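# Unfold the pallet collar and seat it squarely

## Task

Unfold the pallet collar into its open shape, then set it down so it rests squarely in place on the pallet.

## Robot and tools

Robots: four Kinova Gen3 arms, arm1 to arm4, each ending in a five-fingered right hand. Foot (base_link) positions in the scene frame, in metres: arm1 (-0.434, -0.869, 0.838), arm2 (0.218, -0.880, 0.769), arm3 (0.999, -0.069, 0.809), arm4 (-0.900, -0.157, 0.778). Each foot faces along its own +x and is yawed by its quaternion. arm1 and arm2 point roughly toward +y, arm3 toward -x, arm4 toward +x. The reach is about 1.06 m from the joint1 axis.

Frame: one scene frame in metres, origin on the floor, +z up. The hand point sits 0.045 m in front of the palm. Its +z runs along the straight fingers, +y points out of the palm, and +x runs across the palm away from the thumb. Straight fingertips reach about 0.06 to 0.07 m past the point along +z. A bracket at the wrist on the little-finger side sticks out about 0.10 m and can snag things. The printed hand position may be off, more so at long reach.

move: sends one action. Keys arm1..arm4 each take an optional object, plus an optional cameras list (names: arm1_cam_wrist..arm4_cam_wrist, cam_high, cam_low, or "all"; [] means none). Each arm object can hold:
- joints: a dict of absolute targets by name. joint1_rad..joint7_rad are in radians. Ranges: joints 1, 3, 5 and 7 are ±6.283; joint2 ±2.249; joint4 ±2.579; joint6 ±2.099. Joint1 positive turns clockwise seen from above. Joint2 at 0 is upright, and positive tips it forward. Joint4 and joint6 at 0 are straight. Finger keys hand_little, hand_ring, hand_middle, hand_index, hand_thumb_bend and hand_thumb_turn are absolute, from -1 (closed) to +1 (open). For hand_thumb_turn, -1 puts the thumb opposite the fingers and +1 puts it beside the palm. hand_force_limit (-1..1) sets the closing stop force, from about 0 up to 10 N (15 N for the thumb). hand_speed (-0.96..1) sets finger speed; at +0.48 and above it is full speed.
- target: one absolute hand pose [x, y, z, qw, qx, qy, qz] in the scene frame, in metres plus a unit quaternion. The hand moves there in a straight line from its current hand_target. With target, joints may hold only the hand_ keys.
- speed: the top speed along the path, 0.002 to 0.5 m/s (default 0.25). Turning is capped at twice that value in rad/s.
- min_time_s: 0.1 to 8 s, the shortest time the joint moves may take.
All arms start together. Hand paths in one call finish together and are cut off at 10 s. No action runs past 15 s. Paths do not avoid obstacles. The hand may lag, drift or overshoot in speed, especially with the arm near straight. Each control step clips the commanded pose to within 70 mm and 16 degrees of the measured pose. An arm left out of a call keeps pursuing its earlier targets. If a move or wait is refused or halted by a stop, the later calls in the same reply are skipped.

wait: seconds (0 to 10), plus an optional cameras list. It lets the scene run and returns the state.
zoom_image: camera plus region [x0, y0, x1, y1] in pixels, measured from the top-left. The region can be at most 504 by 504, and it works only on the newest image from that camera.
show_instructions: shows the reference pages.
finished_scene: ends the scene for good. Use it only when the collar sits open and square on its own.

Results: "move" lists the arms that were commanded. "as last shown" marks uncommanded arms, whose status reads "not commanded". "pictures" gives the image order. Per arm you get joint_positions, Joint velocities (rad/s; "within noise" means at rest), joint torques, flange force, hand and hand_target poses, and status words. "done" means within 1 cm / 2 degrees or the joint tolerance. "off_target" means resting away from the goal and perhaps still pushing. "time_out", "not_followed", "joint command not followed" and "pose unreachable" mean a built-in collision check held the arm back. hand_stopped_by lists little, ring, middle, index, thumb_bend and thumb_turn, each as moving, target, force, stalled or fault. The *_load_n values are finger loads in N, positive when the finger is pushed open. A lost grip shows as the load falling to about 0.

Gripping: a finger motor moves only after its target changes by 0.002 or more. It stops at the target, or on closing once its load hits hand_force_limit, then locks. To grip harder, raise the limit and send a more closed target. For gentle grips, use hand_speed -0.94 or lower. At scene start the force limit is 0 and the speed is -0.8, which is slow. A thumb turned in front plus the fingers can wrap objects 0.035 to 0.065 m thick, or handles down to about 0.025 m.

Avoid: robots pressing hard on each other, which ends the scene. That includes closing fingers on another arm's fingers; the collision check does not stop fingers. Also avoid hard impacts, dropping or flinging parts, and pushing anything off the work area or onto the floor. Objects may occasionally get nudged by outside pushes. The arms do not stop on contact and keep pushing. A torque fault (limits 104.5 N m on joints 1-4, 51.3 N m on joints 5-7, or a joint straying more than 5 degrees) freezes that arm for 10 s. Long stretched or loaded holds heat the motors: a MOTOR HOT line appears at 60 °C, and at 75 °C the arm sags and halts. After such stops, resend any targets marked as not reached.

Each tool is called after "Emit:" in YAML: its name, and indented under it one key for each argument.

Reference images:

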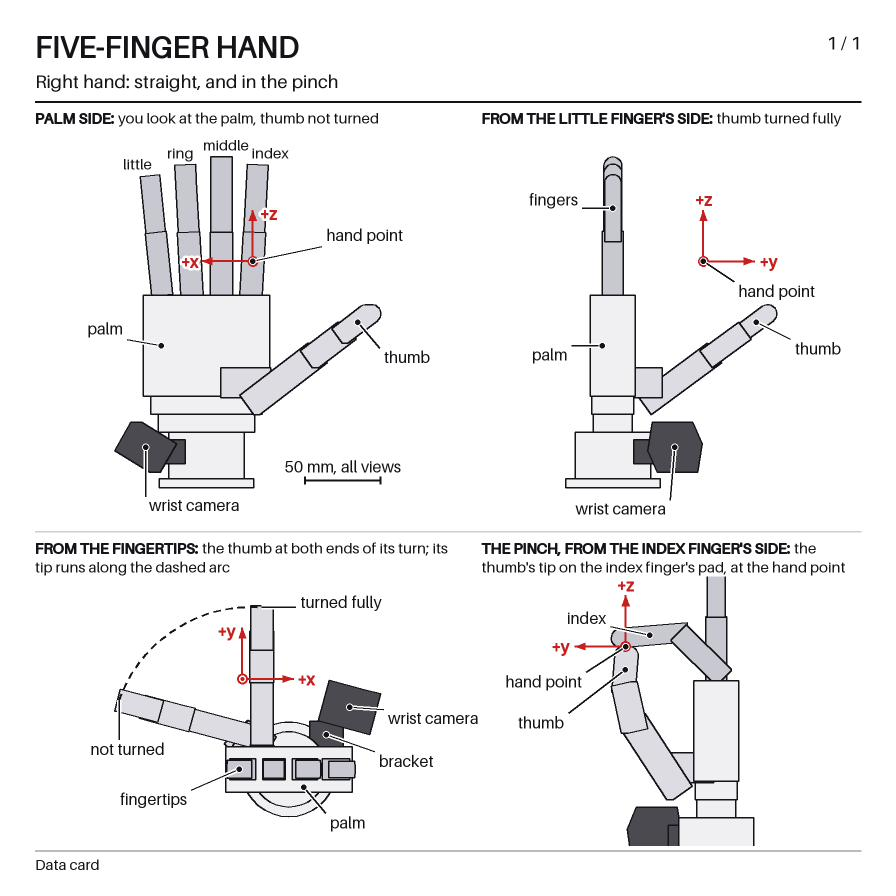

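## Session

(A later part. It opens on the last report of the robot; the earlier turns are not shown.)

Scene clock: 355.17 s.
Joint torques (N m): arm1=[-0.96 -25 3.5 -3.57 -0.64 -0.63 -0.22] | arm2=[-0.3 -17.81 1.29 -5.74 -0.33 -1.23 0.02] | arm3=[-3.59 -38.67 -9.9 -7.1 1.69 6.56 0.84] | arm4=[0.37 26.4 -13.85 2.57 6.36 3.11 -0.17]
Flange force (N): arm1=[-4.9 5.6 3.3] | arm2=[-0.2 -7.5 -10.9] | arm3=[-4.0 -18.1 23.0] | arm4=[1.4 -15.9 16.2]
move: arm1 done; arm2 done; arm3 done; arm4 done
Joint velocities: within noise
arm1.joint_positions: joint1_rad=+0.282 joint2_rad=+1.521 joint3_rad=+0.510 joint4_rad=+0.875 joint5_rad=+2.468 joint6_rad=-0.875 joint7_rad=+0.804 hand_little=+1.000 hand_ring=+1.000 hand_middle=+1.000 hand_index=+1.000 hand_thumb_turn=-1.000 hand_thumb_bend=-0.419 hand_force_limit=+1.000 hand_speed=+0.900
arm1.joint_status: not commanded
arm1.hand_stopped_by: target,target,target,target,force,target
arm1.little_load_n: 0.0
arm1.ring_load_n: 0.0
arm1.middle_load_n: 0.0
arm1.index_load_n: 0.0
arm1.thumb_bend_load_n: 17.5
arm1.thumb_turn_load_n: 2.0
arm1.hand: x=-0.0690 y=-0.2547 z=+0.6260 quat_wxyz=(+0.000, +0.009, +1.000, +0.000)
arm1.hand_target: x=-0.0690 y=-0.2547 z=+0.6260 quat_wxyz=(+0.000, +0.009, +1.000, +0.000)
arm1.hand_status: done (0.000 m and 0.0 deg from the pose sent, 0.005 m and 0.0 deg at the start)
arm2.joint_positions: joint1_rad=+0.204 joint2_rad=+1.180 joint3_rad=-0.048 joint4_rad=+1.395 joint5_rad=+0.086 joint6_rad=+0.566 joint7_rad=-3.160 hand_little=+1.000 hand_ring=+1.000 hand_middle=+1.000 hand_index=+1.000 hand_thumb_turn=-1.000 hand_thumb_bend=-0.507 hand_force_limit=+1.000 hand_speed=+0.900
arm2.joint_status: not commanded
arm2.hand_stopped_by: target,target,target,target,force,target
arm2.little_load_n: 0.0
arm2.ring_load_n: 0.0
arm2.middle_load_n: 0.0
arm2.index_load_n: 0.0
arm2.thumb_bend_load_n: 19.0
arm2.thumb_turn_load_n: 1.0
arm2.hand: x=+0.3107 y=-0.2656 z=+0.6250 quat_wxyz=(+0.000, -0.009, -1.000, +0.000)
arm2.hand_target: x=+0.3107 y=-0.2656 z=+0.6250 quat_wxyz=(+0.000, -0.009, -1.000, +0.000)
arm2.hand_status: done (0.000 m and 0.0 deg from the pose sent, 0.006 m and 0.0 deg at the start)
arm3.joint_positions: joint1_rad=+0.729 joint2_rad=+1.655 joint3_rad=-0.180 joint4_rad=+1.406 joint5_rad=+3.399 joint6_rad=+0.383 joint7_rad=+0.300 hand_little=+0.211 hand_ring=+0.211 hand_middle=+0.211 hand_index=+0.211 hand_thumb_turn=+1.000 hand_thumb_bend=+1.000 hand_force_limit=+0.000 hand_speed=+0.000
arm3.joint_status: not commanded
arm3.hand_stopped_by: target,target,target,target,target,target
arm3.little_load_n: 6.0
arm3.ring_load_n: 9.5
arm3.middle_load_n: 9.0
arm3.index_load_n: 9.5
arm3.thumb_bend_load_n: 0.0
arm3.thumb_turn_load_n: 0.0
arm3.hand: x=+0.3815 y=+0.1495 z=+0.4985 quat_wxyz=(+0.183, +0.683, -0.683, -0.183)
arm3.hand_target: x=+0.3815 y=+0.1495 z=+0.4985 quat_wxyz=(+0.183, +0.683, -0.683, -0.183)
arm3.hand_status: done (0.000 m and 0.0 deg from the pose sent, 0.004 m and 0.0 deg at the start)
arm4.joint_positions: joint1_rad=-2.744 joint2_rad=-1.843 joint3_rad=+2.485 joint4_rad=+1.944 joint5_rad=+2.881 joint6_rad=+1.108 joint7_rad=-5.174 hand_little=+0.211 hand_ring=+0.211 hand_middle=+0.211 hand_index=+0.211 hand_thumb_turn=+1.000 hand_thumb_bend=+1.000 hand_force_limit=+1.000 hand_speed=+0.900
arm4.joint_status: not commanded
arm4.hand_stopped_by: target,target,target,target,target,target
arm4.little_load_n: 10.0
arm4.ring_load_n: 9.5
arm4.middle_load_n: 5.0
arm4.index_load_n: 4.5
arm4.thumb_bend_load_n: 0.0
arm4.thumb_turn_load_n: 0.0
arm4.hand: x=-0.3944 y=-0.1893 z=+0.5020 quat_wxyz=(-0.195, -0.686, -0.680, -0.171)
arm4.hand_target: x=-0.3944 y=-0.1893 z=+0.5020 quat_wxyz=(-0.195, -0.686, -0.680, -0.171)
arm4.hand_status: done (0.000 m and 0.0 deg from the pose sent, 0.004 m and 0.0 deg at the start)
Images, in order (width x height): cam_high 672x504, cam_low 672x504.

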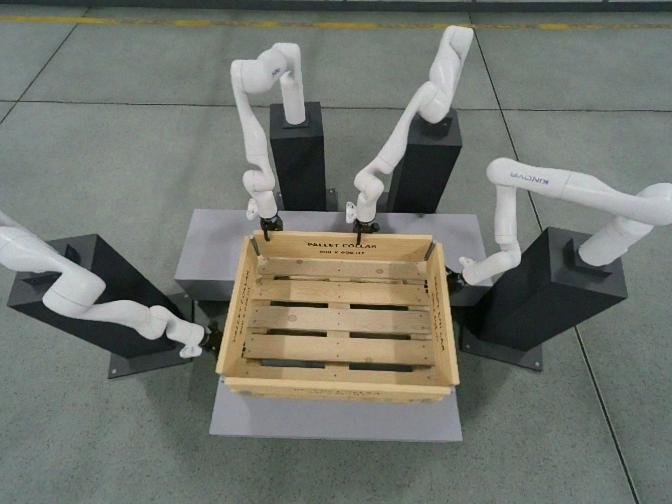

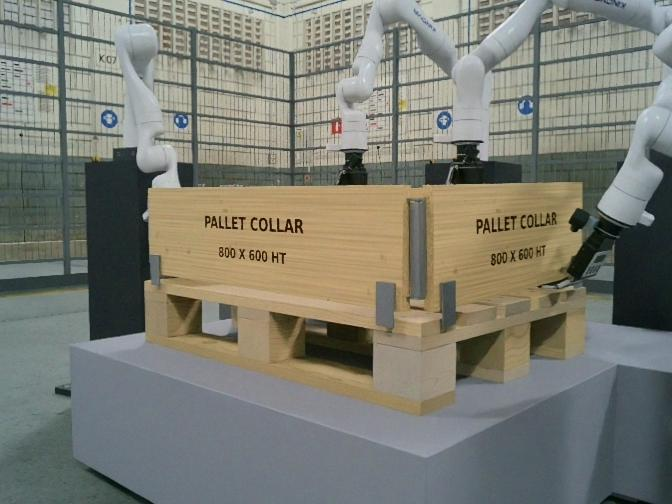

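Emit:
move:
  arm1: {"target": [-0.069, -0.2547, 0.622, 0, 0.00873, 0.99996, 0], "speed": 0.02}
  arm2: {"target": [0.3107, -0.2656, 0.620, 0, 0.00873, 0.99996, 0], "speed": 0.02}
  arm3: {"target": [0.3815, 0.1495, 0.4965, -0.18301, -0.68301, 0.68301, 0.18301], "speed": 0.02}
  arm4: {"target": [-0.3944, -0.1893, 0.499, 0.1949, 0.6861, 0.67972, 0.17106], "speed": 0.02}
  cameras: ["cam_high", "cam_low"]

Emit:
zoom_image:
  camera: "cam_low"
  region: [360, 260, 470, 340]

Emit:
zoom_image:
  camera: "cam_low"
  region: [130, 240, 210, 300]

Emit:
zoom_image:
  camera: "cam_high"
  region: [235, 225, 295, 285]

Scene clock: 356.90 s.
Joint torques (N m): arm1=[-2.43 -26.08 2.54 -5.74 -1.37 0.54 -0.25] | arm2=[-0.67 -16.13 0.99 -10.39 -0.07 -4.42 0.25] | arm3=[-5.12 -41.97 -12.13 -6.96 2.33 7.33 0.97] | arm4=[1.96 27.11 -12.27 2.53 5.56 3.99 -0.14]
Flange force (N): arm1=[-4.7 0.6 1.3] | arm2=[0.7 -20.1 -22.2] | arm3=[-6.7 -21.1 30.4] | arm4=[5.0 -14.7 19.2]
move: arm1 done; arm2 done; arm3 done; arm4 done
Joint velocities: within noise
arm1.joint_positions: joint1_rad=+0.283 joint2_rad=+1.530 joint3_rad=+0.510 joint4_rad=+0.868 joint5_rad=+2.467 joint6_rad=-0.873 joint7_rad=+0.802 hand_little=+1.000 hand_ring=+1.000 hand_middle=+1.000 hand_index=+1.000 hand_thumb_turn=-1.000 hand_thumb_bend=-0.419 hand_force_limit=+1.000 hand_speed=+0.900
arm1.joint_status: not commanded
arm1.hand_stopped_by: target,target,target,target,force,target
arm1.little_load_n: 0.0
arm1.ring_load_n: 0.0
arm1.middle_load_n: 0.0
arm1.index_load_n: 0.0
arm1.thumb_bend_load_n: 17.5
arm1.thumb_turn_load_n: 2.5
arm1.hand: x=-0.0690 y=-0.2547 z=+0.6220 quat_wxyz=(+0.000, +0.009, +1.000, +0.000)
arm1.hand_target: x=-0.0690 y=-0.2547 z=+0.6220 quat_wxyz=(+0.000, +0.009, +1.000, +0.000)
arm1.hand_status: done (0.000 m and 0.0 deg from the pose sent, 0.004 m and 0.0 deg at the start)
arm2.joint_positions: joint1_rad=+0.204 joint2_rad=+1.191 joint3_rad=-0.048 joint4_rad=+1.391 joint5_rad=+0.087 joint6_rad=+0.560 joint7_rad=-3.160 hand_little=+1.000 hand_ring=+1.000 hand_middle=+1.000 hand_index=+1.000 hand_thumb_turn=-1.000 hand_thumb_bend=-0.507 hand_force_limit=+1.000 hand_speed=+0.900
arm2.joint_status: not commanded
arm2.hand_stopped_by: target,target,target,target,force,target
arm2.little_load_n: 0.0
arm2.ring_load_n: 0.0
arm2.middle_load_n: 0.5
arm2.index_load_n: 0.0
arm2.thumb_bend_load_n: 19.0
arm2.thumb_turn_load_n: 1.0
arm2.hand: x=+0.3107 y=-0.2656 z=+0.6200 quat_wxyz=(+0.000, -0.009, -1.000, +0.000)
arm2.hand_target: x=+0.3107 y=-0.2656 z=+0.6200 quat_wxyz=(+0.000, -0.009, -1.000, +0.000)
arm2.hand_status: done (0.000 m and 0.0 deg from the pose sent, 0.005 m and 0.0 deg at the start)
arm3.joint_positions: joint1_rad=+0.729 joint2_rad=+1.660 joint3_rad=-0.180 joint4_rad=+1.401 joint5_rad=+3.400 joint6_rad=+0.382 joint7_rad=+0.299 hand_little=+0.211 hand_ring=+0.211 hand_middle=+0.211 hand_index=+0.211 hand_thumb_turn=+1.000 hand_thumb_bend=+1.000 hand_force_limit=+0.000 hand_speed=+0.000
arm3.joint_status: not commanded
arm3.hand_stopped_by: target,target,target,target,target,target
arm3.little_load_n: 8.5
arm3.ring_load_n: 12.0
arm3.middle_load_n: 10.5
arm3.index_load_n: 9.5
arm3.thumb_bend_load_n: -0.5
arm3.thumb_turn_load_n: 0.0
arm3.hand: x=+0.3815 y=+0.1495 z=+0.4965 quat_wxyz=(+0.183, +0.683, -0.683, -0.183)
arm3.hand_target: x=+0.3815 y=+0.1495 z=+0.4965 quat_wxyz=(+0.183, +0.683, -0.683, -0.183)
arm3.hand_status: done (0.000 m and 0.0 deg from the pose sent, 0.002 m and 0.0 deg at the start)
arm4.joint_positions: joint1_rad=-2.744 joint2_rad=-1.849 joint3_rad=+2.487 joint4_rad=+1.936 joint5_rad=+2.885 joint6_rad=+1.105 joint7_rad=-5.174 hand_little=+0.211 hand_ring=+0.211 hand_middle=+0.211 hand_index=+0.211 hand_thumb_turn=+1.000 hand_thumb_bend=+1.000 hand_force_limit=+1.000 hand_speed=+0.900
arm4.joint_status: not commanded
arm4.hand_stopped_by: target,target,target,target,target,target
arm4.little_load_n: 9.5
arm4.ring_load_n: 9.5
arm4.middle_load_n: 5.5
arm4.index_load_n: 5.5
arm4.thumb_bend_load_n: 0.0
arm4.thumb_turn_load_n: 0.0
arm4.hand: x=-0.3944 y=-0.1893 z=+0.4990 quat_wxyz=(-0.195, -0.686, -0.680, -0.171)
arm4.hand_target: x=-0.3944 y=-0.1893 z=+0.4990 quat_wxyz=(-0.195, -0.686, -0.680, -0.171)
arm4.hand_status: done (0.000 m and 0.0 deg from the pose sent, 0.003 m and 0.0 deg at the start)
Images, in order (width x height): cam_high 672x504, cam_low 672x504.

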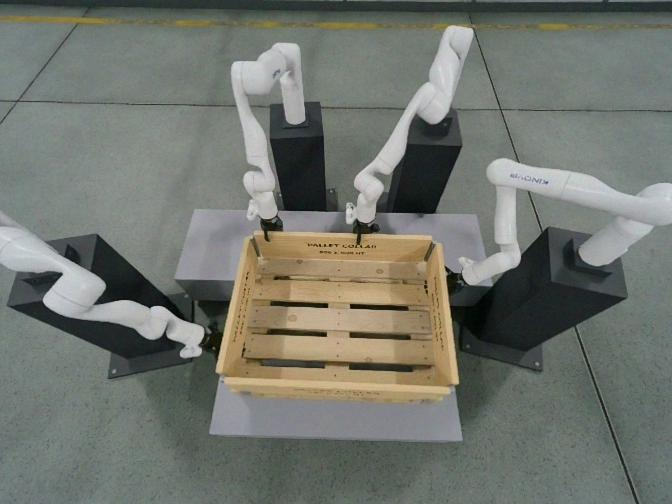

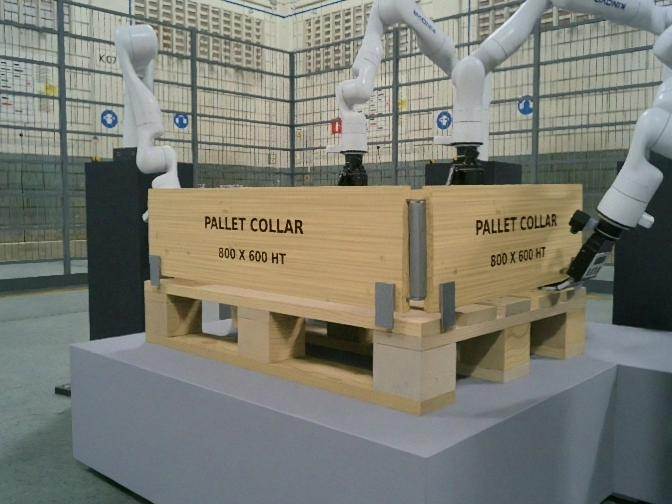

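Scaled by 4.582 from the camera's image (finer frame: 960x720).

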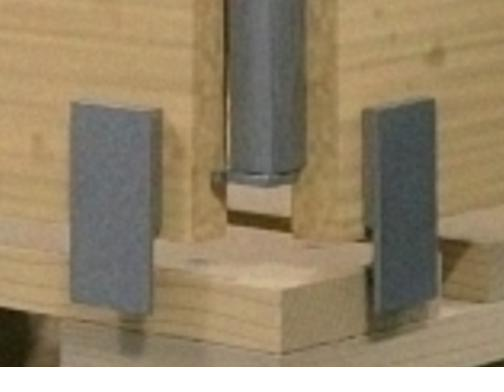

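Scaled by 6.300 from the camera's image (finer frame: 960x720).

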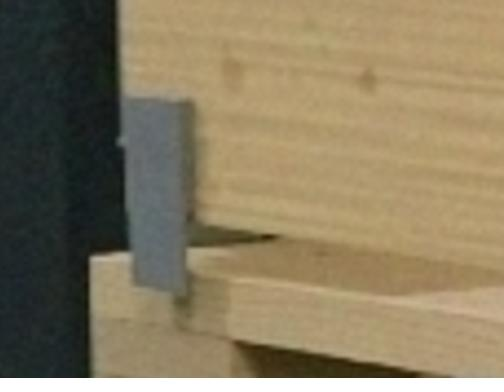

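Scaled by 8.400 from the camera's image (finer frame: 960x720).

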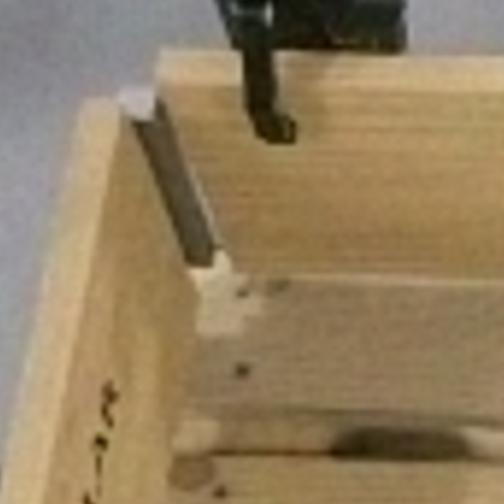

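Emit:
move:
  arm1: {"target": [-0.069, -0.2567, 0.623, 0, 0.00873, 0.99996, 0], "speed": 0.02}
  arm2: {"target": [0.3107, -0.2686, 0.622, 0, 0.00873, 0.99996, 0], "speed": 0.02}
  arm3: {"target": [0.3815, 0.148, 0.4965, -0.18301, -0.68301, 0.68301, 0.18301], "speed": 0.02}
  arm4: {"target": [-0.3944, -0.191, 0.499, 0.1949, 0.6861, 0.67972, 0.17106], "speed": 0.02}
  cameras: ["cam_high", "cam_low"]

Emit:
zoom_image:
  camera: "cam_low"
  region: [360, 260, 470, 340]

Emit:
zoom_image:
  camera: "cam_low"
  region: [130, 240, 210, 300]

Scene clock: 358.50 s.
Joint torques (N m): arm1=[-0.69 -24.56 3.61 -4.36 -0.64 0.2 -0.1] | arm2=[0.1 -16.94 1.54 -1.92 -0.48 1.05 -0.09] | arm3=[-0.06 -38.8 -6.51 -8.4 0.62 6.58 0.51] | arm4=[0.62 25.69 -13.1 3.29 5.72 3.06 -0.3]
Flange force (N): arm1=[-2.8 3.1 0.6] | arm2=[-0.4 0.8 -6.7] | arm3=[1.4 -16.9 21.1] | arm4=[1.8 -14.4 17.8]
move: arm1 done; arm2 done; arm3 done; arm4 done
Joint velocities: within noise
arm1.joint_positions: joint1_rad=+0.283 joint2_rad=+1.524 joint3_rad=+0.508 joint4_rad=+0.881 joint5_rad=+2.466 joint6_rad=-0.867 joint7_rad=+0.808 hand_little=+1.000 hand_ring=+1.000 hand_middle=+1.000 hand_index=+1.000 hand_thumb_turn=-1.000 hand_thumb_bend=-0.419 hand_force_limit=+1.000 hand_speed=+0.900
arm1.joint_status: not commanded
arm1.hand_stopped_by: target,target,target,target,force,target
arm1.little_load_n: 0.0
arm1.ring_load_n: 0.0
arm1.middle_load_n: 0.0
arm1.index_load_n: 0.0
arm1.thumb_bend_load_n: 17.0
arm1.thumb_turn_load_n: 2.5
arm1.hand: x=-0.0690 y=-0.2567 z=+0.6230 quat_wxyz=(+0.000, +0.009, +1.000, +0.000)
arm1.hand_target: x=-0.0690 y=-0.2567 z=+0.6230 quat_wxyz=(+0.000, +0.009, +1.000, +0.000)
arm1.hand_status: done (0.000 m and 0.0 deg from the pose sent, 0.002 m and 0.0 deg at the start)
arm2.joint_positions: joint1_rad=+0.204 joint2_rad=+1.183 joint3_rad=-0.048 joint4_rad=+1.405 joint5_rad=+0.087 joint6_rad=+0.554 joint7_rad=-3.161 hand_little=+1.000 hand_ring=+1.000 hand_middle=+1.000 hand_index=+1.000 hand_thumb_turn=-1.000 hand_thumb_bend=-0.507 hand_force_limit=+1.000 hand_speed=+0.900
arm2.joint_status: not commanded
arm2.hand_stopped_by: target,target,target,target,force,target
arm2.little_load_n: 0.0
arm2.ring_load_n: 0.0
arm2.middle_load_n: 0.0
arm2.index_load_n: 0.0
arm2.thumb_bend_load_n: 19.0
arm2.thumb_turn_load_n: 1.5
arm2.hand: x=+0.3107 y=-0.2686 z=+0.6220 quat_wxyz=(+0.000, -0.009, -1.000, +0.000)
arm2.hand_target: x=+0.3107 y=-0.2686 z=+0.6220 quat_wxyz=(+0.000, -0.009, -1.000, +0.000)
arm2.hand_status: done (0.000 m and 0.0 deg from the pose sent, 0.004 m and 0.0 deg at the start)
arm3.joint_positions: joint1_rad=+0.725 joint2_rad=+1.660 joint3_rad=-0.179 joint4_rad=+1.403 joint5_rad=+3.396 joint6_rad=+0.385 joint7_rad=+0.299 hand_little=+0.211 hand_ring=+0.211 hand_middle=+0.211 hand_index=+0.211 hand_thumb_turn=+1.000 hand_thumb_bend=+1.000 hand_force_limit=+0.000 hand_speed=+0.000
arm3.joint_status: not commanded
arm3.hand_stopped_by: target,target,target,target,target,target
arm3.little_load_n: 6.0
arm3.ring_load_n: 9.5
arm3.middle_load_n: 8.5
arm3.index_load_n: 8.5
arm3.thumb_bend_load_n: -0.5
arm3.thumb_turn_load_n: 0.0
arm3.hand: x=+0.3815 y=+0.1480 z=+0.4965 quat_wxyz=(+0.183, +0.683, -0.683, -0.183)
arm3.hand_target: x=+0.3815 y=+0.1480 z=+0.4965 quat_wxyz=(+0.183, +0.683, -0.683, -0.183)
arm3.hand_status: done (0.000 m and 0.0 deg from the pose sent, 0.001 m and 0.0 deg at the start)
arm4.joint_positions: joint1_rad=-2.740 joint2_rad=-1.847 joint3_rad=+2.489 joint4_rad=+1.936 joint5_rad=+2.887 joint6_rad=+1.102 joint7_rad=-5.173 hand_little=+0.211 hand_ring=+0.211 hand_middle=+0.211 hand_index=+0.211 hand_thumb_turn=+1.000 hand_thumb_bend=+1.000 hand_force_limit=+1.000 hand_speed=+0.900
arm4.joint_status: not commanded
arm4.hand_stopped_by: target,target,target,target,target,target
arm4.little_load_n: 9.5
arm4.ring_load_n: 9.5
arm4.middle_load_n: 5.0
arm4.index_load_n: 5.0
arm4.thumb_bend_load_n: 0.0
arm4.thumb_turn_load_n: 0.0
arm4.hand: x=-0.3944 y=-0.1910 z=+0.4990 quat_wxyz=(-0.195, -0.686, -0.680, -0.171)
arm4.hand_target: x=-0.3944 y=-0.1910 z=+0.4990 quat_wxyz=(-0.195, -0.686, -0.680, -0.171)
arm4.hand_status: done (0.000 m and 0.0 deg from the pose sent, 0.002 m and 0.0 deg at the start)
Images, in order (width x height): cam_high 672x504, cam_low 672x504.

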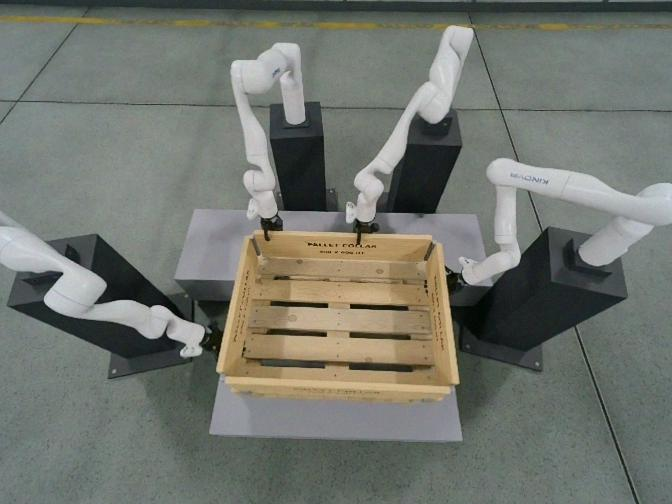

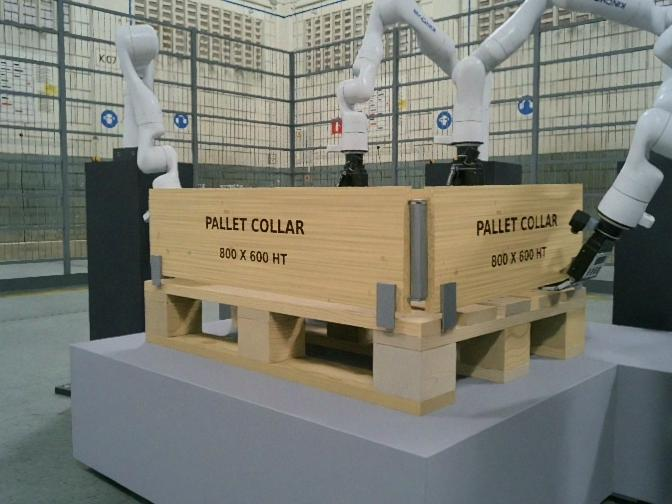

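Scaled by 4.582 from the camera's image (finer frame: 960x720).

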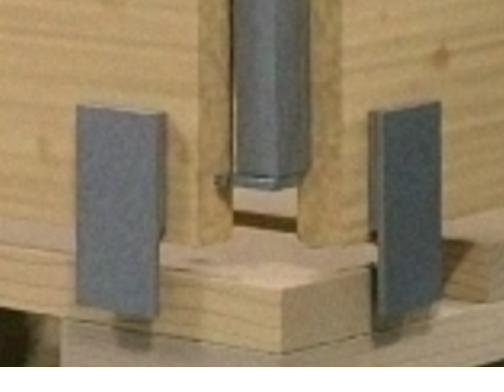

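Scaled by 6.300 from the camera's image (finer frame: 960x720).

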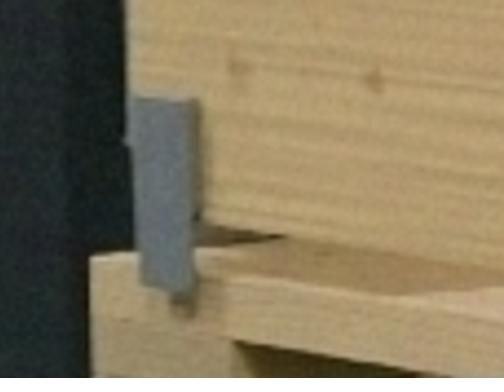

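Emit:
move:

Scene clock: 359.43 s.
Joint torques (N m): arm1=[-0.67 -24.54 3.63 -4.29 -0.68 0.22 -0.09] | arm2=[0.12 -16.97 1.53 -1.86 -0.49 1.07 -0.1] | arm3=[-0.04 -38.81 -6.44 -8.35 0.63 6.61 0.51] | arm4=[0.64 25.71 -13.06 3.27 5.74 3.09 -0.28]
Flange force (N): arm1=[-3.0 3.6 0.7] | arm2=[-0.4 1.0 -6.5] | arm3=[1.3 -16.8 21.4] | arm4=[1.9 -14.4 17.8]
Joint velocities: within noise
arm1.joint_positions: joint1_rad=+0.283 joint2_rad=+1.524 joint3_rad=+0.508 joint4_rad=+0.881 joint5_rad=+2.466 joint6_rad=-0.867 joint7_rad=+0.808 hand_little=+1.000 hand_ring=+1.000 hand_middle=+1.000 hand_index=+1.000 hand_thumb_turn=-1.000 hand_thumb_bend=-0.419 hand_force_limit=+1.000 hand_speed=+0.900
arm1.joint_status: not commanded
arm1.hand_stopped_by: target,target,target,target,force,target
arm1.little_load_n: 0.0
arm1.ring_load_n: 0.0
arm1.middle_load_n: 0.0
arm1.index_load_n: 0.0
arm1.thumb_bend_load_n: 17.0
arm1.thumb_turn_load_n: 2.5
arm1.hand: x=-0.0690 y=-0.2567 z=+0.6230 quat_wxyz=(+0.000, +0.009, +1.000, +0.000) (m; scene frame)
arm1.hand_target: x=-0.0690 y=-0.2567 z=+0.6230 quat_wxyz=(+0.000, +0.009, +1.000, +0.000) (m; scene frame)
arm1.hand_status: done (0.000 m and 0.0 deg from the pose sent, 0.002 m and 0.0 deg at the start)
arm2.joint_positions: joint1_rad=+0.204 joint2_rad=+1.183 joint3_rad=-0.048 joint4_rad=+1.405 joint5_rad=+0.087 joint6_rad=+0.554 joint7_rad=-3.161 hand_little=+1.000 hand_ring=+1.000 hand_middle=+1.000 hand_index=+1.000 hand_thumb_turn=-1.000 hand_thumb_bend=-0.507 hand_force_limit=+1.000 hand_speed=+0.900
arm2.joint_status: not commanded
arm2.hand_stopped_by: target,target,target,target,force,target
arm2.little_load_n: 0.0
arm2.ring_load_n: 0.0
arm2.middle_load_n: 0.0
arm2.index_load_n: 0.0
arm2.thumb_bend_load_n: 19.0
arm2.thumb_turn_load_n: 1.5
arm2.hand: x=+0.3107 y=-0.2686 z=+0.6220 quat_wxyz=(+0.000, -0.009, -1.000, +0.000) (m; scene frame)
arm2.hand_target: x=+0.3107 y=-0.2686 z=+0.6220 quat_wxyz=(+0.000, -0.009, -1.000, +0.000) (m; scene frame)
arm2.hand_status: done (0.000 m and 0.0 deg from the pose sent, 0.004 m and 0.0 deg at the start)
arm3.joint_positions: joint1_rad=+0.725 joint2_rad=+1.660 joint3_rad=-0.179 joint4_rad=+1.403 joint5_rad=+3.396 joint6_rad=+0.385 joint7_rad=+0.299 hand_little=+0.211 hand_ring=+0.211 hand_middle=+0.211 hand_index=+0.211 hand_thumb_turn=+1.000 hand_thumb_bend=+1.000 hand_force_limit=+0.000 hand_speed=+0.000
arm3.joint_status: not commanded
arm3.hand_stopped_by: target,target,target,target,target,target
arm3.little_load_n: 6.5
arm3.ring_load_n: 9.5
arm3.middle_load_n: 8.5
arm3.index_load_n: 8.5
arm3.thumb_bend_load_n: 0.0
arm3.thumb_turn_load_n: 0.0
arm3.hand: x=+0.3815 y=+0.1480 z=+0.4965 quat_wxyz=(+0.183, +0.683, -0.683, -0.183) (m; scene frame)
arm3.hand_target: x=+0.3815 y=+0.1480 z=+0.4965 quat_wxyz=(+0.183, +0.683, -0.683, -0.183) (m; scene frame)
arm3.hand_status: done (0.000 m and 0.0 deg from the pose sent, 0.001 m and 0.0 deg at the start)
arm4.joint_positions: joint1_rad=-2.740 joint2_rad=-1.847 joint3_rad=+2.489 joint4_rad=+1.936 joint5_rad=+2.887 joint6_rad=+1.102 joint7_rad=-5.173 hand_little=+0.211 hand_ring=+0.211 hand_middle=+0.211 hand_index=+0.211 hand_thumb_turn=+1.000 hand_thumb_bend=+1.000 hand_force_limit=+1.000 hand_speed=+0.900
arm4.joint_status: not commanded
arm4.hand_stopped_by: target,target,target,target,target,target
arm4.little_load_n: 9.5
arm4.ring_load_n: 9.5
arm4.middle_load_n: 5.0
arm4.index_load_n: 5.0
arm4.thumb_bend_load_n: 0.0
arm4.thumb_turn_load_n: 0.0
arm4.hand: x=-0.3944 y=-0.1910 z=+0.4990 quat_wxyz=(-0.195, -0.686, -0.680, -0.171) (m; scene frame)
arm4.hand_target: x=-0.3944 y=-0.1910 z=+0.4990 quat_wxyz=(-0.195, -0.686, -0.680, -0.171) (m; scene frame)
arm4.hand_status: done (0.000 m and 0.0 deg from the pose sent, 0.002 m and 0.0 deg at the start)
pictures: arm1_cam_wrist, arm2_cam_wrist, arm3_cam_wrist, arm4_cam_wrist, cam_high, cam_low
Images, in order (width x height): arm1_cam_wrist 672x504, arm2_cam_wrist 672x504, arm3_cam_wrist 672x504, arm4_cam_wrist 672x504, cam_high 672x504, cam_low 672x504.

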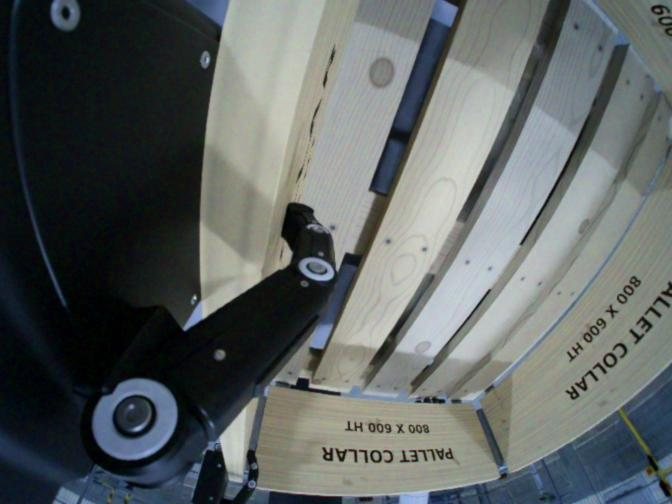

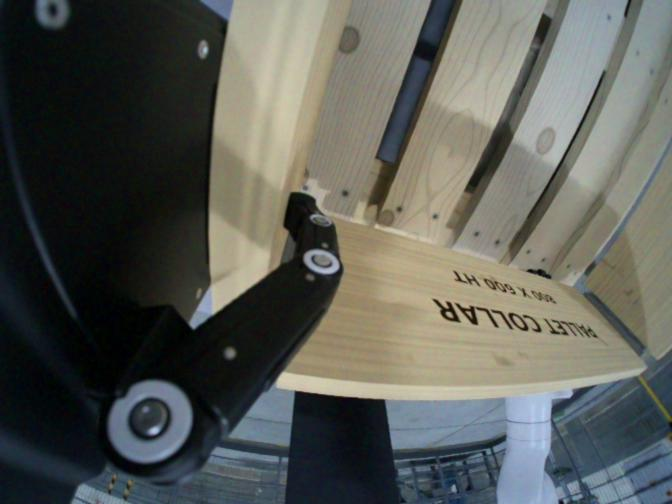

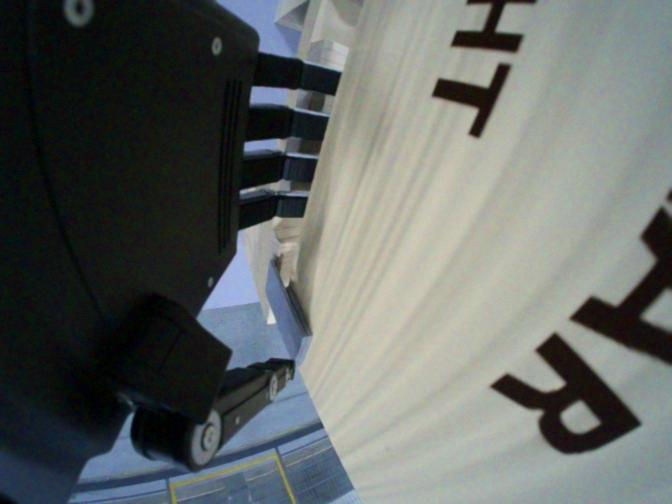

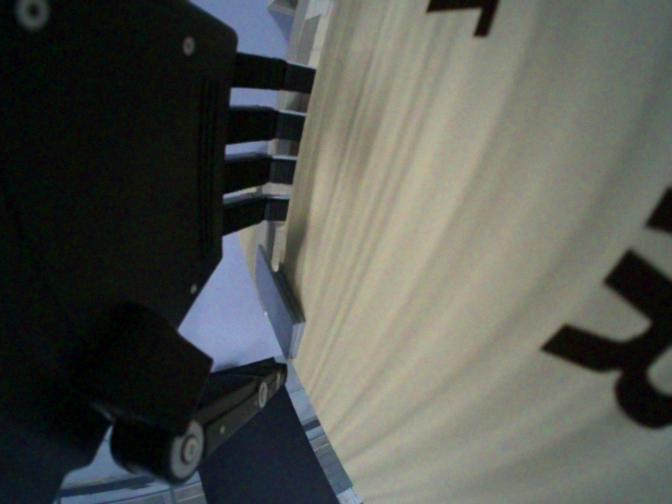

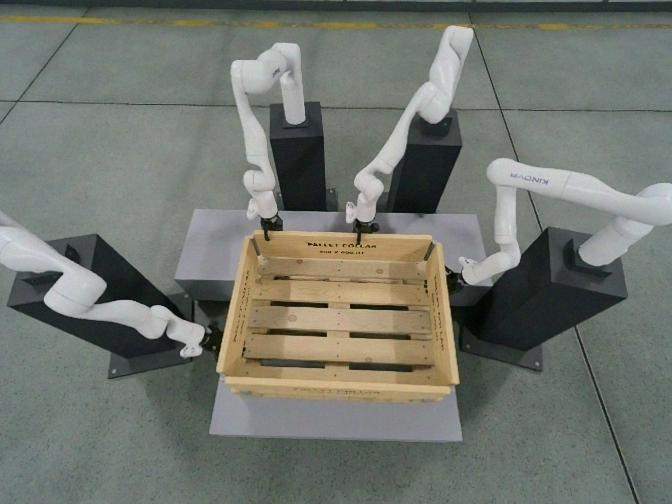

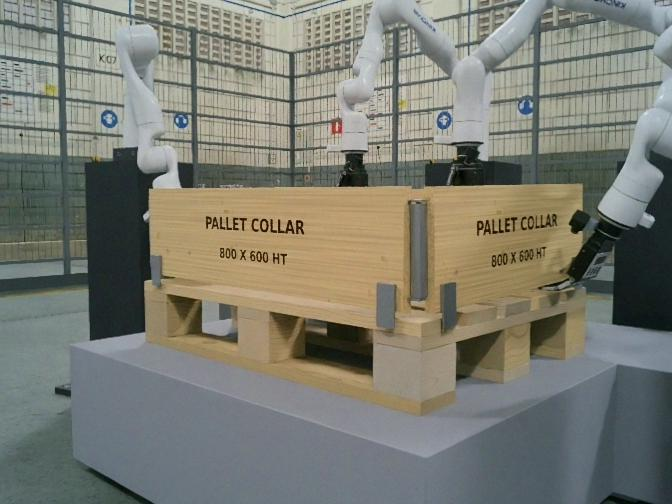

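Emit:
zoom_image:
  camera: "cam_low"
  region: [350, 250, 480, 350]

Emit:
zoom_image:
  camera: "cam_low"
  region: [130, 240, 210, 300]

Emit:
zoom_image:
  camera: "cam_low"
  region: [500, 220, 672, 340]

Emit:
zoom_image:
  camera: "cam_high"
  region: [220, 220, 470, 410]

Scaled by 3.877 from the camera's image (finer frame: 960x720).

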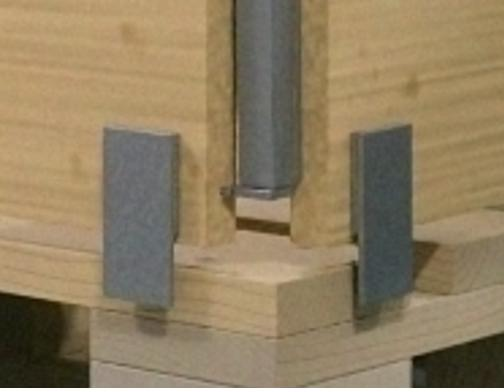

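Scaled by 6.300 from the camera's image (finer frame: 960x720).

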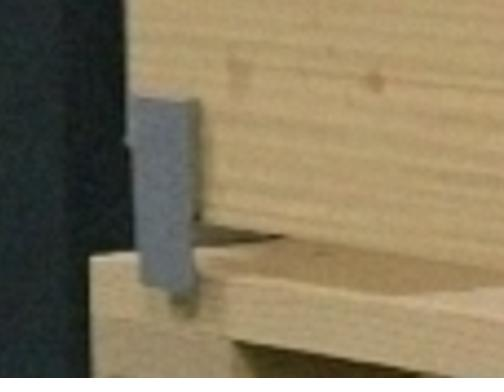

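Scaled by 2.930 from the camera's image (finer frame: 960x720).

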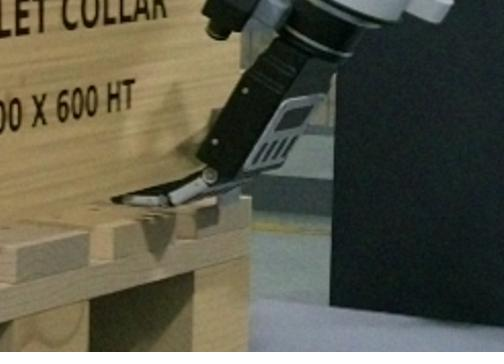

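Scaled by 2.016 from the camera's image (finer frame: 960x720).

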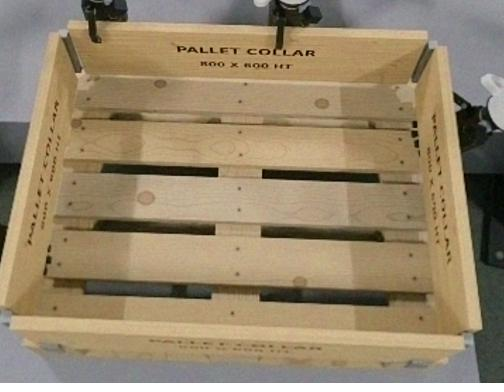

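Emit:
zoom_image:
  camera: "arm2_cam_wrist"
  region: [260, 120, 460, 270]

Emit:
zoom_image:
  camera: "arm1_cam_wrist"
  region: [220, 180, 420, 330]

Emit:
zoom_image:
  camera: "arm1_cam_wrist"
  region: [200, 330, 400, 480]

Scaled by 2.520 from the camera's image (finer frame: 960x720).

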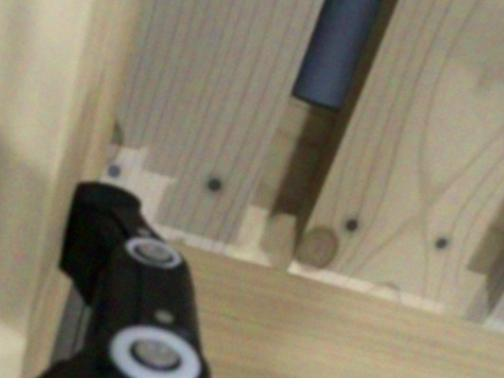

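Scaled by 2.520 from the camera's image (finer frame: 960x720).

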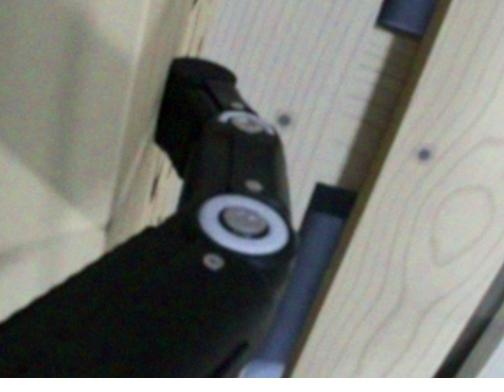

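Scaled by 2.520 from the camera's image (finer frame: 960x720).

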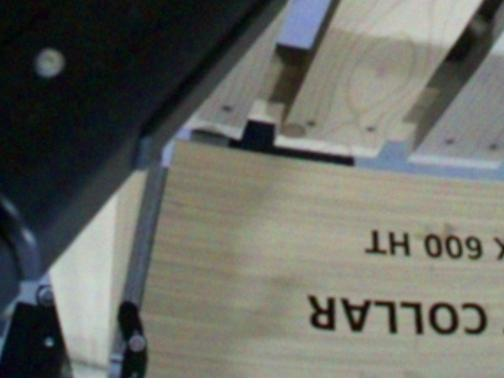

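Emit:
move:
  arm1: {"target": [-0.069, -0.2567, 0.619, 0, 0.00873, 0.99996, 0], "speed": 0.03}
  arm2: {"target": [0.3107, -0.2686, 0.618, 0, 0.00873, 0.99996, 0], "speed": 0.03}
  arm3: {"target": [0.3815, 0.148, 0.4935, -0.18301, -0.68301, 0.68301, 0.18301], "speed": 0.03}
  arm4: {"target": [-0.3944, -0.191, 0.495, 0.1949, 0.6861, 0.67972, 0.17106], "speed": 0.03}
  cameras: ["cam_low", "cam_high"]

Emit:
zoom_image:
  camera: "cam_low"
  region: [350, 250, 480, 350]

Emit:
zoom_image:
  camera: "cam_low"
  region: [130, 240, 210, 300]

Emit:
zoom_image:
  camera: "cam_low"
  region: [500, 220, 672, 340]

Scene clock: 365.40 s.
Joint torques (N m): arm1=[-1.63 -25.46 2.99 -5.09 -1.05 0.33 -0.07] | arm2=[0.59 -16.47 2.02 -2.2 -0.33 0.74 -0.11] | arm3=[-1.09 -39.2 -7.59 -8.08 0.97 6.74 0.54] | arm4=[1.12 25.85 -12.55 2.93 5.47 3.37 -0.28]
Flange force (N): arm1=[-3.8 2.1 1.3] | arm2=[0.5 -0.1 -8.4] | arm3=[-0.3 -17.5 22.6] | arm4=[2.8 -14.1 17.5]
move: arm1 done; arm2 done; arm3 done; arm4 done
Joint velocities: within noise
arm1.joint_positions: joint1_rad=+0.284 joint2_rad=+1.532 joint3_rad=+0.507 joint4_rad=+0.874 joint5_rad=+2.465 joint6_rad=-0.865 joint7_rad=+0.807 hand_little=+1.000 hand_ring=+1.000 hand_middle=+1.000 hand_index=+1.000 hand_thumb_turn=-1.000 hand_thumb_bend=-0.419 hand_force_limit=+1.000 hand_speed=+0.900
arm1.joint_status: not commanded
arm1.hand_stopped_by: target,target,target,target,force,target
arm1.little_load_n: 0.0
arm1.ring_load_n: 0.5
arm1.middle_load_n: 0.0
arm1.index_load_n: 0.0
arm1.thumb_bend_load_n: 17.5
arm1.thumb_turn_load_n: 2.5
arm1.hand: x=-0.0690 y=-0.2567 z=+0.6190 quat_wxyz=(+0.000, +0.009, +1.000, +0.000)
arm1.hand_target: x=-0.0690 y=-0.2567 z=+0.6190 quat_wxyz=(+0.000, +0.009, +1.000, +0.000)
arm1.hand_status: done (0.000 m and 0.0 deg from the pose sent, 0.004 m and 0.0 deg at the start)
arm2.joint_positions: joint1_rad=+0.204 joint2_rad=+1.191 joint3_rad=-0.047 joint4_rad=+1.402 joint5_rad=+0.087 joint6_rad=+0.549 joint7_rad=-3.161 hand_little=+1.000 hand_ring=+1.000 hand_middle=+1.000 hand_index=+1.000 hand_thumb_turn=-1.000 hand_thumb_bend=-0.507 hand_force_limit=+1.000 hand_speed=+0.900
arm2.joint_status: not commanded
arm2.hand_stopped_by: target,target,target,target,force,target
arm2.little_load_n: 0.5
arm2.ring_load_n: 0.0
arm2.middle_load_n: 0.0
arm2.index_load_n: 0.0
arm2.thumb_bend_load_n: 19.0
arm2.thumb_turn_load_n: 1.5
arm2.hand: x=+0.3107 y=-0.2686 z=+0.6180 quat_wxyz=(+0.000, -0.009, -1.000, +0.000)
arm2.hand_target: x=+0.3107 y=-0.2686 z=+0.6180 quat_wxyz=(+0.000, -0.009, -1.000, +0.000)
arm2.hand_status: done (0.000 m and 0.0 deg from the pose sent, 0.004 m and 0.0 deg at the start)
arm3.joint_positions: joint1_rad=+0.725 joint2_rad=+1.667 joint3_rad=-0.180 joint4_rad=+1.395 joint5_rad=+3.398 joint6_rad=+0.384 joint7_rad=+0.299 hand_little=+0.211 hand_ring=+0.211 hand_middle=+0.211 hand_index=+0.211 hand_thumb_turn=+1.000 hand_thumb_bend=+1.000 hand_force_limit=+0.000 hand_speed=+0.000
arm3.joint_status: not commanded
arm3.hand_stopped_by: target,target,target,target,target,target
arm3.little_load_n: 7.0
arm3.ring_load_n: 10.0
arm3.middle_load_n: 8.5
arm3.index_load_n: 8.5
arm3.thumb_bend_load_n: 0.0
arm3.thumb_turn_load_n: 0.0
arm3.hand: x=+0.3815 y=+0.1480 z=+0.4935 quat_wxyz=(+0.183, +0.683, -0.683, -0.183)
arm3.hand_target: x=+0.3815 y=+0.1480 z=+0.4935 quat_wxyz=(+0.183, +0.683, -0.683, -0.183)
arm3.hand_status: done (0.000 m and 0.0 deg from the pose sent, 0.003 m and 0.0 deg at the start)
arm4.joint_positions: joint1_rad=-2.740 joint2_rad=-1.855 joint3_rad=+2.492 joint4_rad=+1.926 joint5_rad=+2.893 joint6_rad=+1.098 joint7_rad=-5.173 hand_little=+0.211 hand_ring=+0.211 hand_middle=+0.211 hand_index=+0.211 hand_thumb_turn=+1.000 hand_thumb_bend=+1.000 hand_force_limit=+1.000 hand_speed=+0.900
arm4.joint_status: not commanded
arm4.hand_stopped_by: target,target,target,target,target,target
arm4.little_load_n: 9.0
arm4.ring_load_n: 9.0
arm4.middle_load_n: 5.0
arm4.index_load_n: 5.5
arm4.thumb_bend_load_n: 0.0
arm4.thumb_turn_load_n: 0.0
arm4.hand: x=-0.3944 y=-0.1910 z=+0.4950 quat_wxyz=(-0.195, -0.686, -0.680, -0.171)
arm4.hand_target: x=-0.3944 y=-0.1910 z=+0.4950 quat_wxyz=(-0.195, -0.686, -0.680, -0.171)
arm4.hand_status: done (0.000 m and 0.0 deg from the pose sent, 0.004 m and 0.0 deg at the start)
pictures: cam_high, cam_low
Images, in order (width x height): cam_high 672x504, cam_low 672x504.

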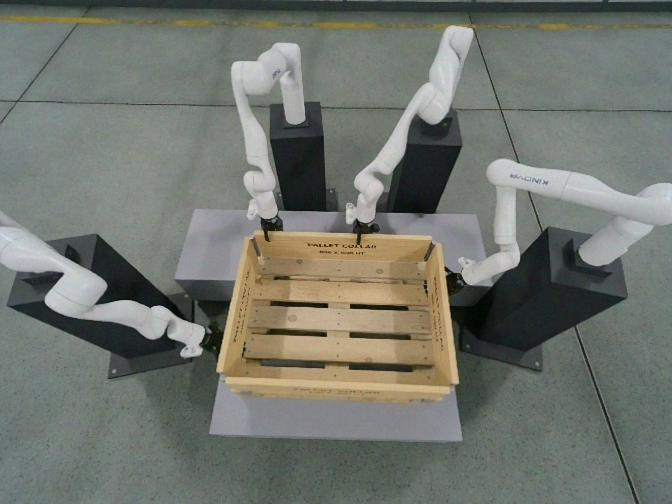

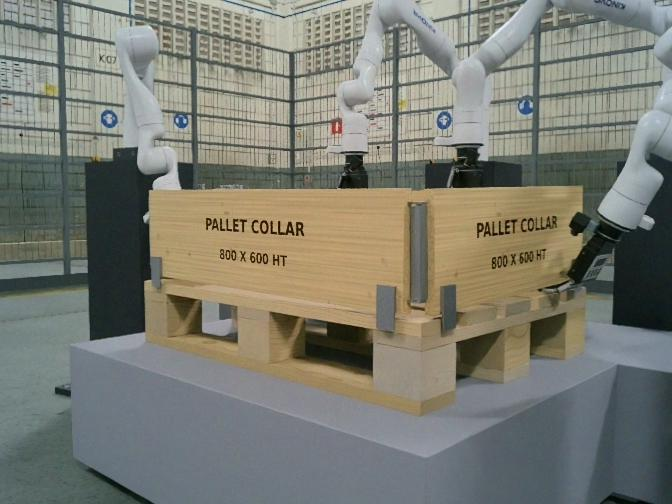

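Scaled by 3.877 from the camera's image (finer frame: 960x720).

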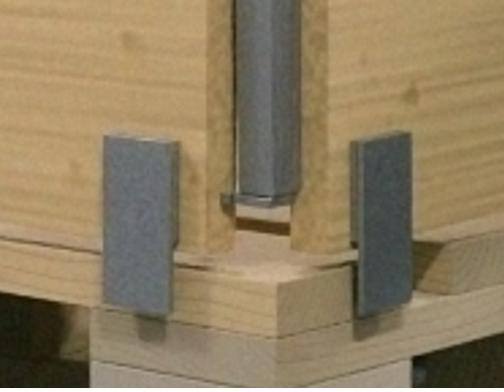

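Scaled by 6.300 from the camera's image (finer frame: 960x720).

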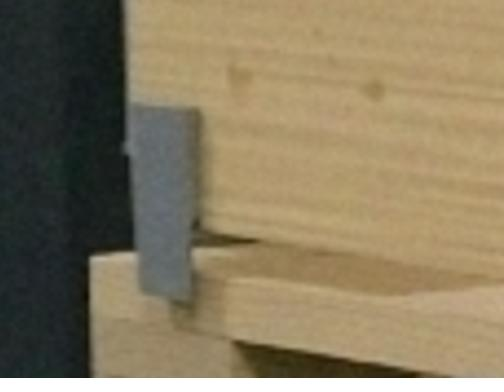

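Scaled by 2.930 from the camera's image (finer frame: 960x720).

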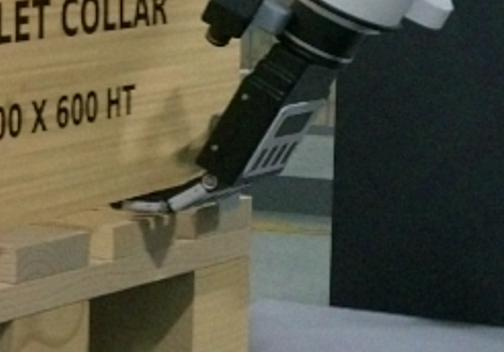

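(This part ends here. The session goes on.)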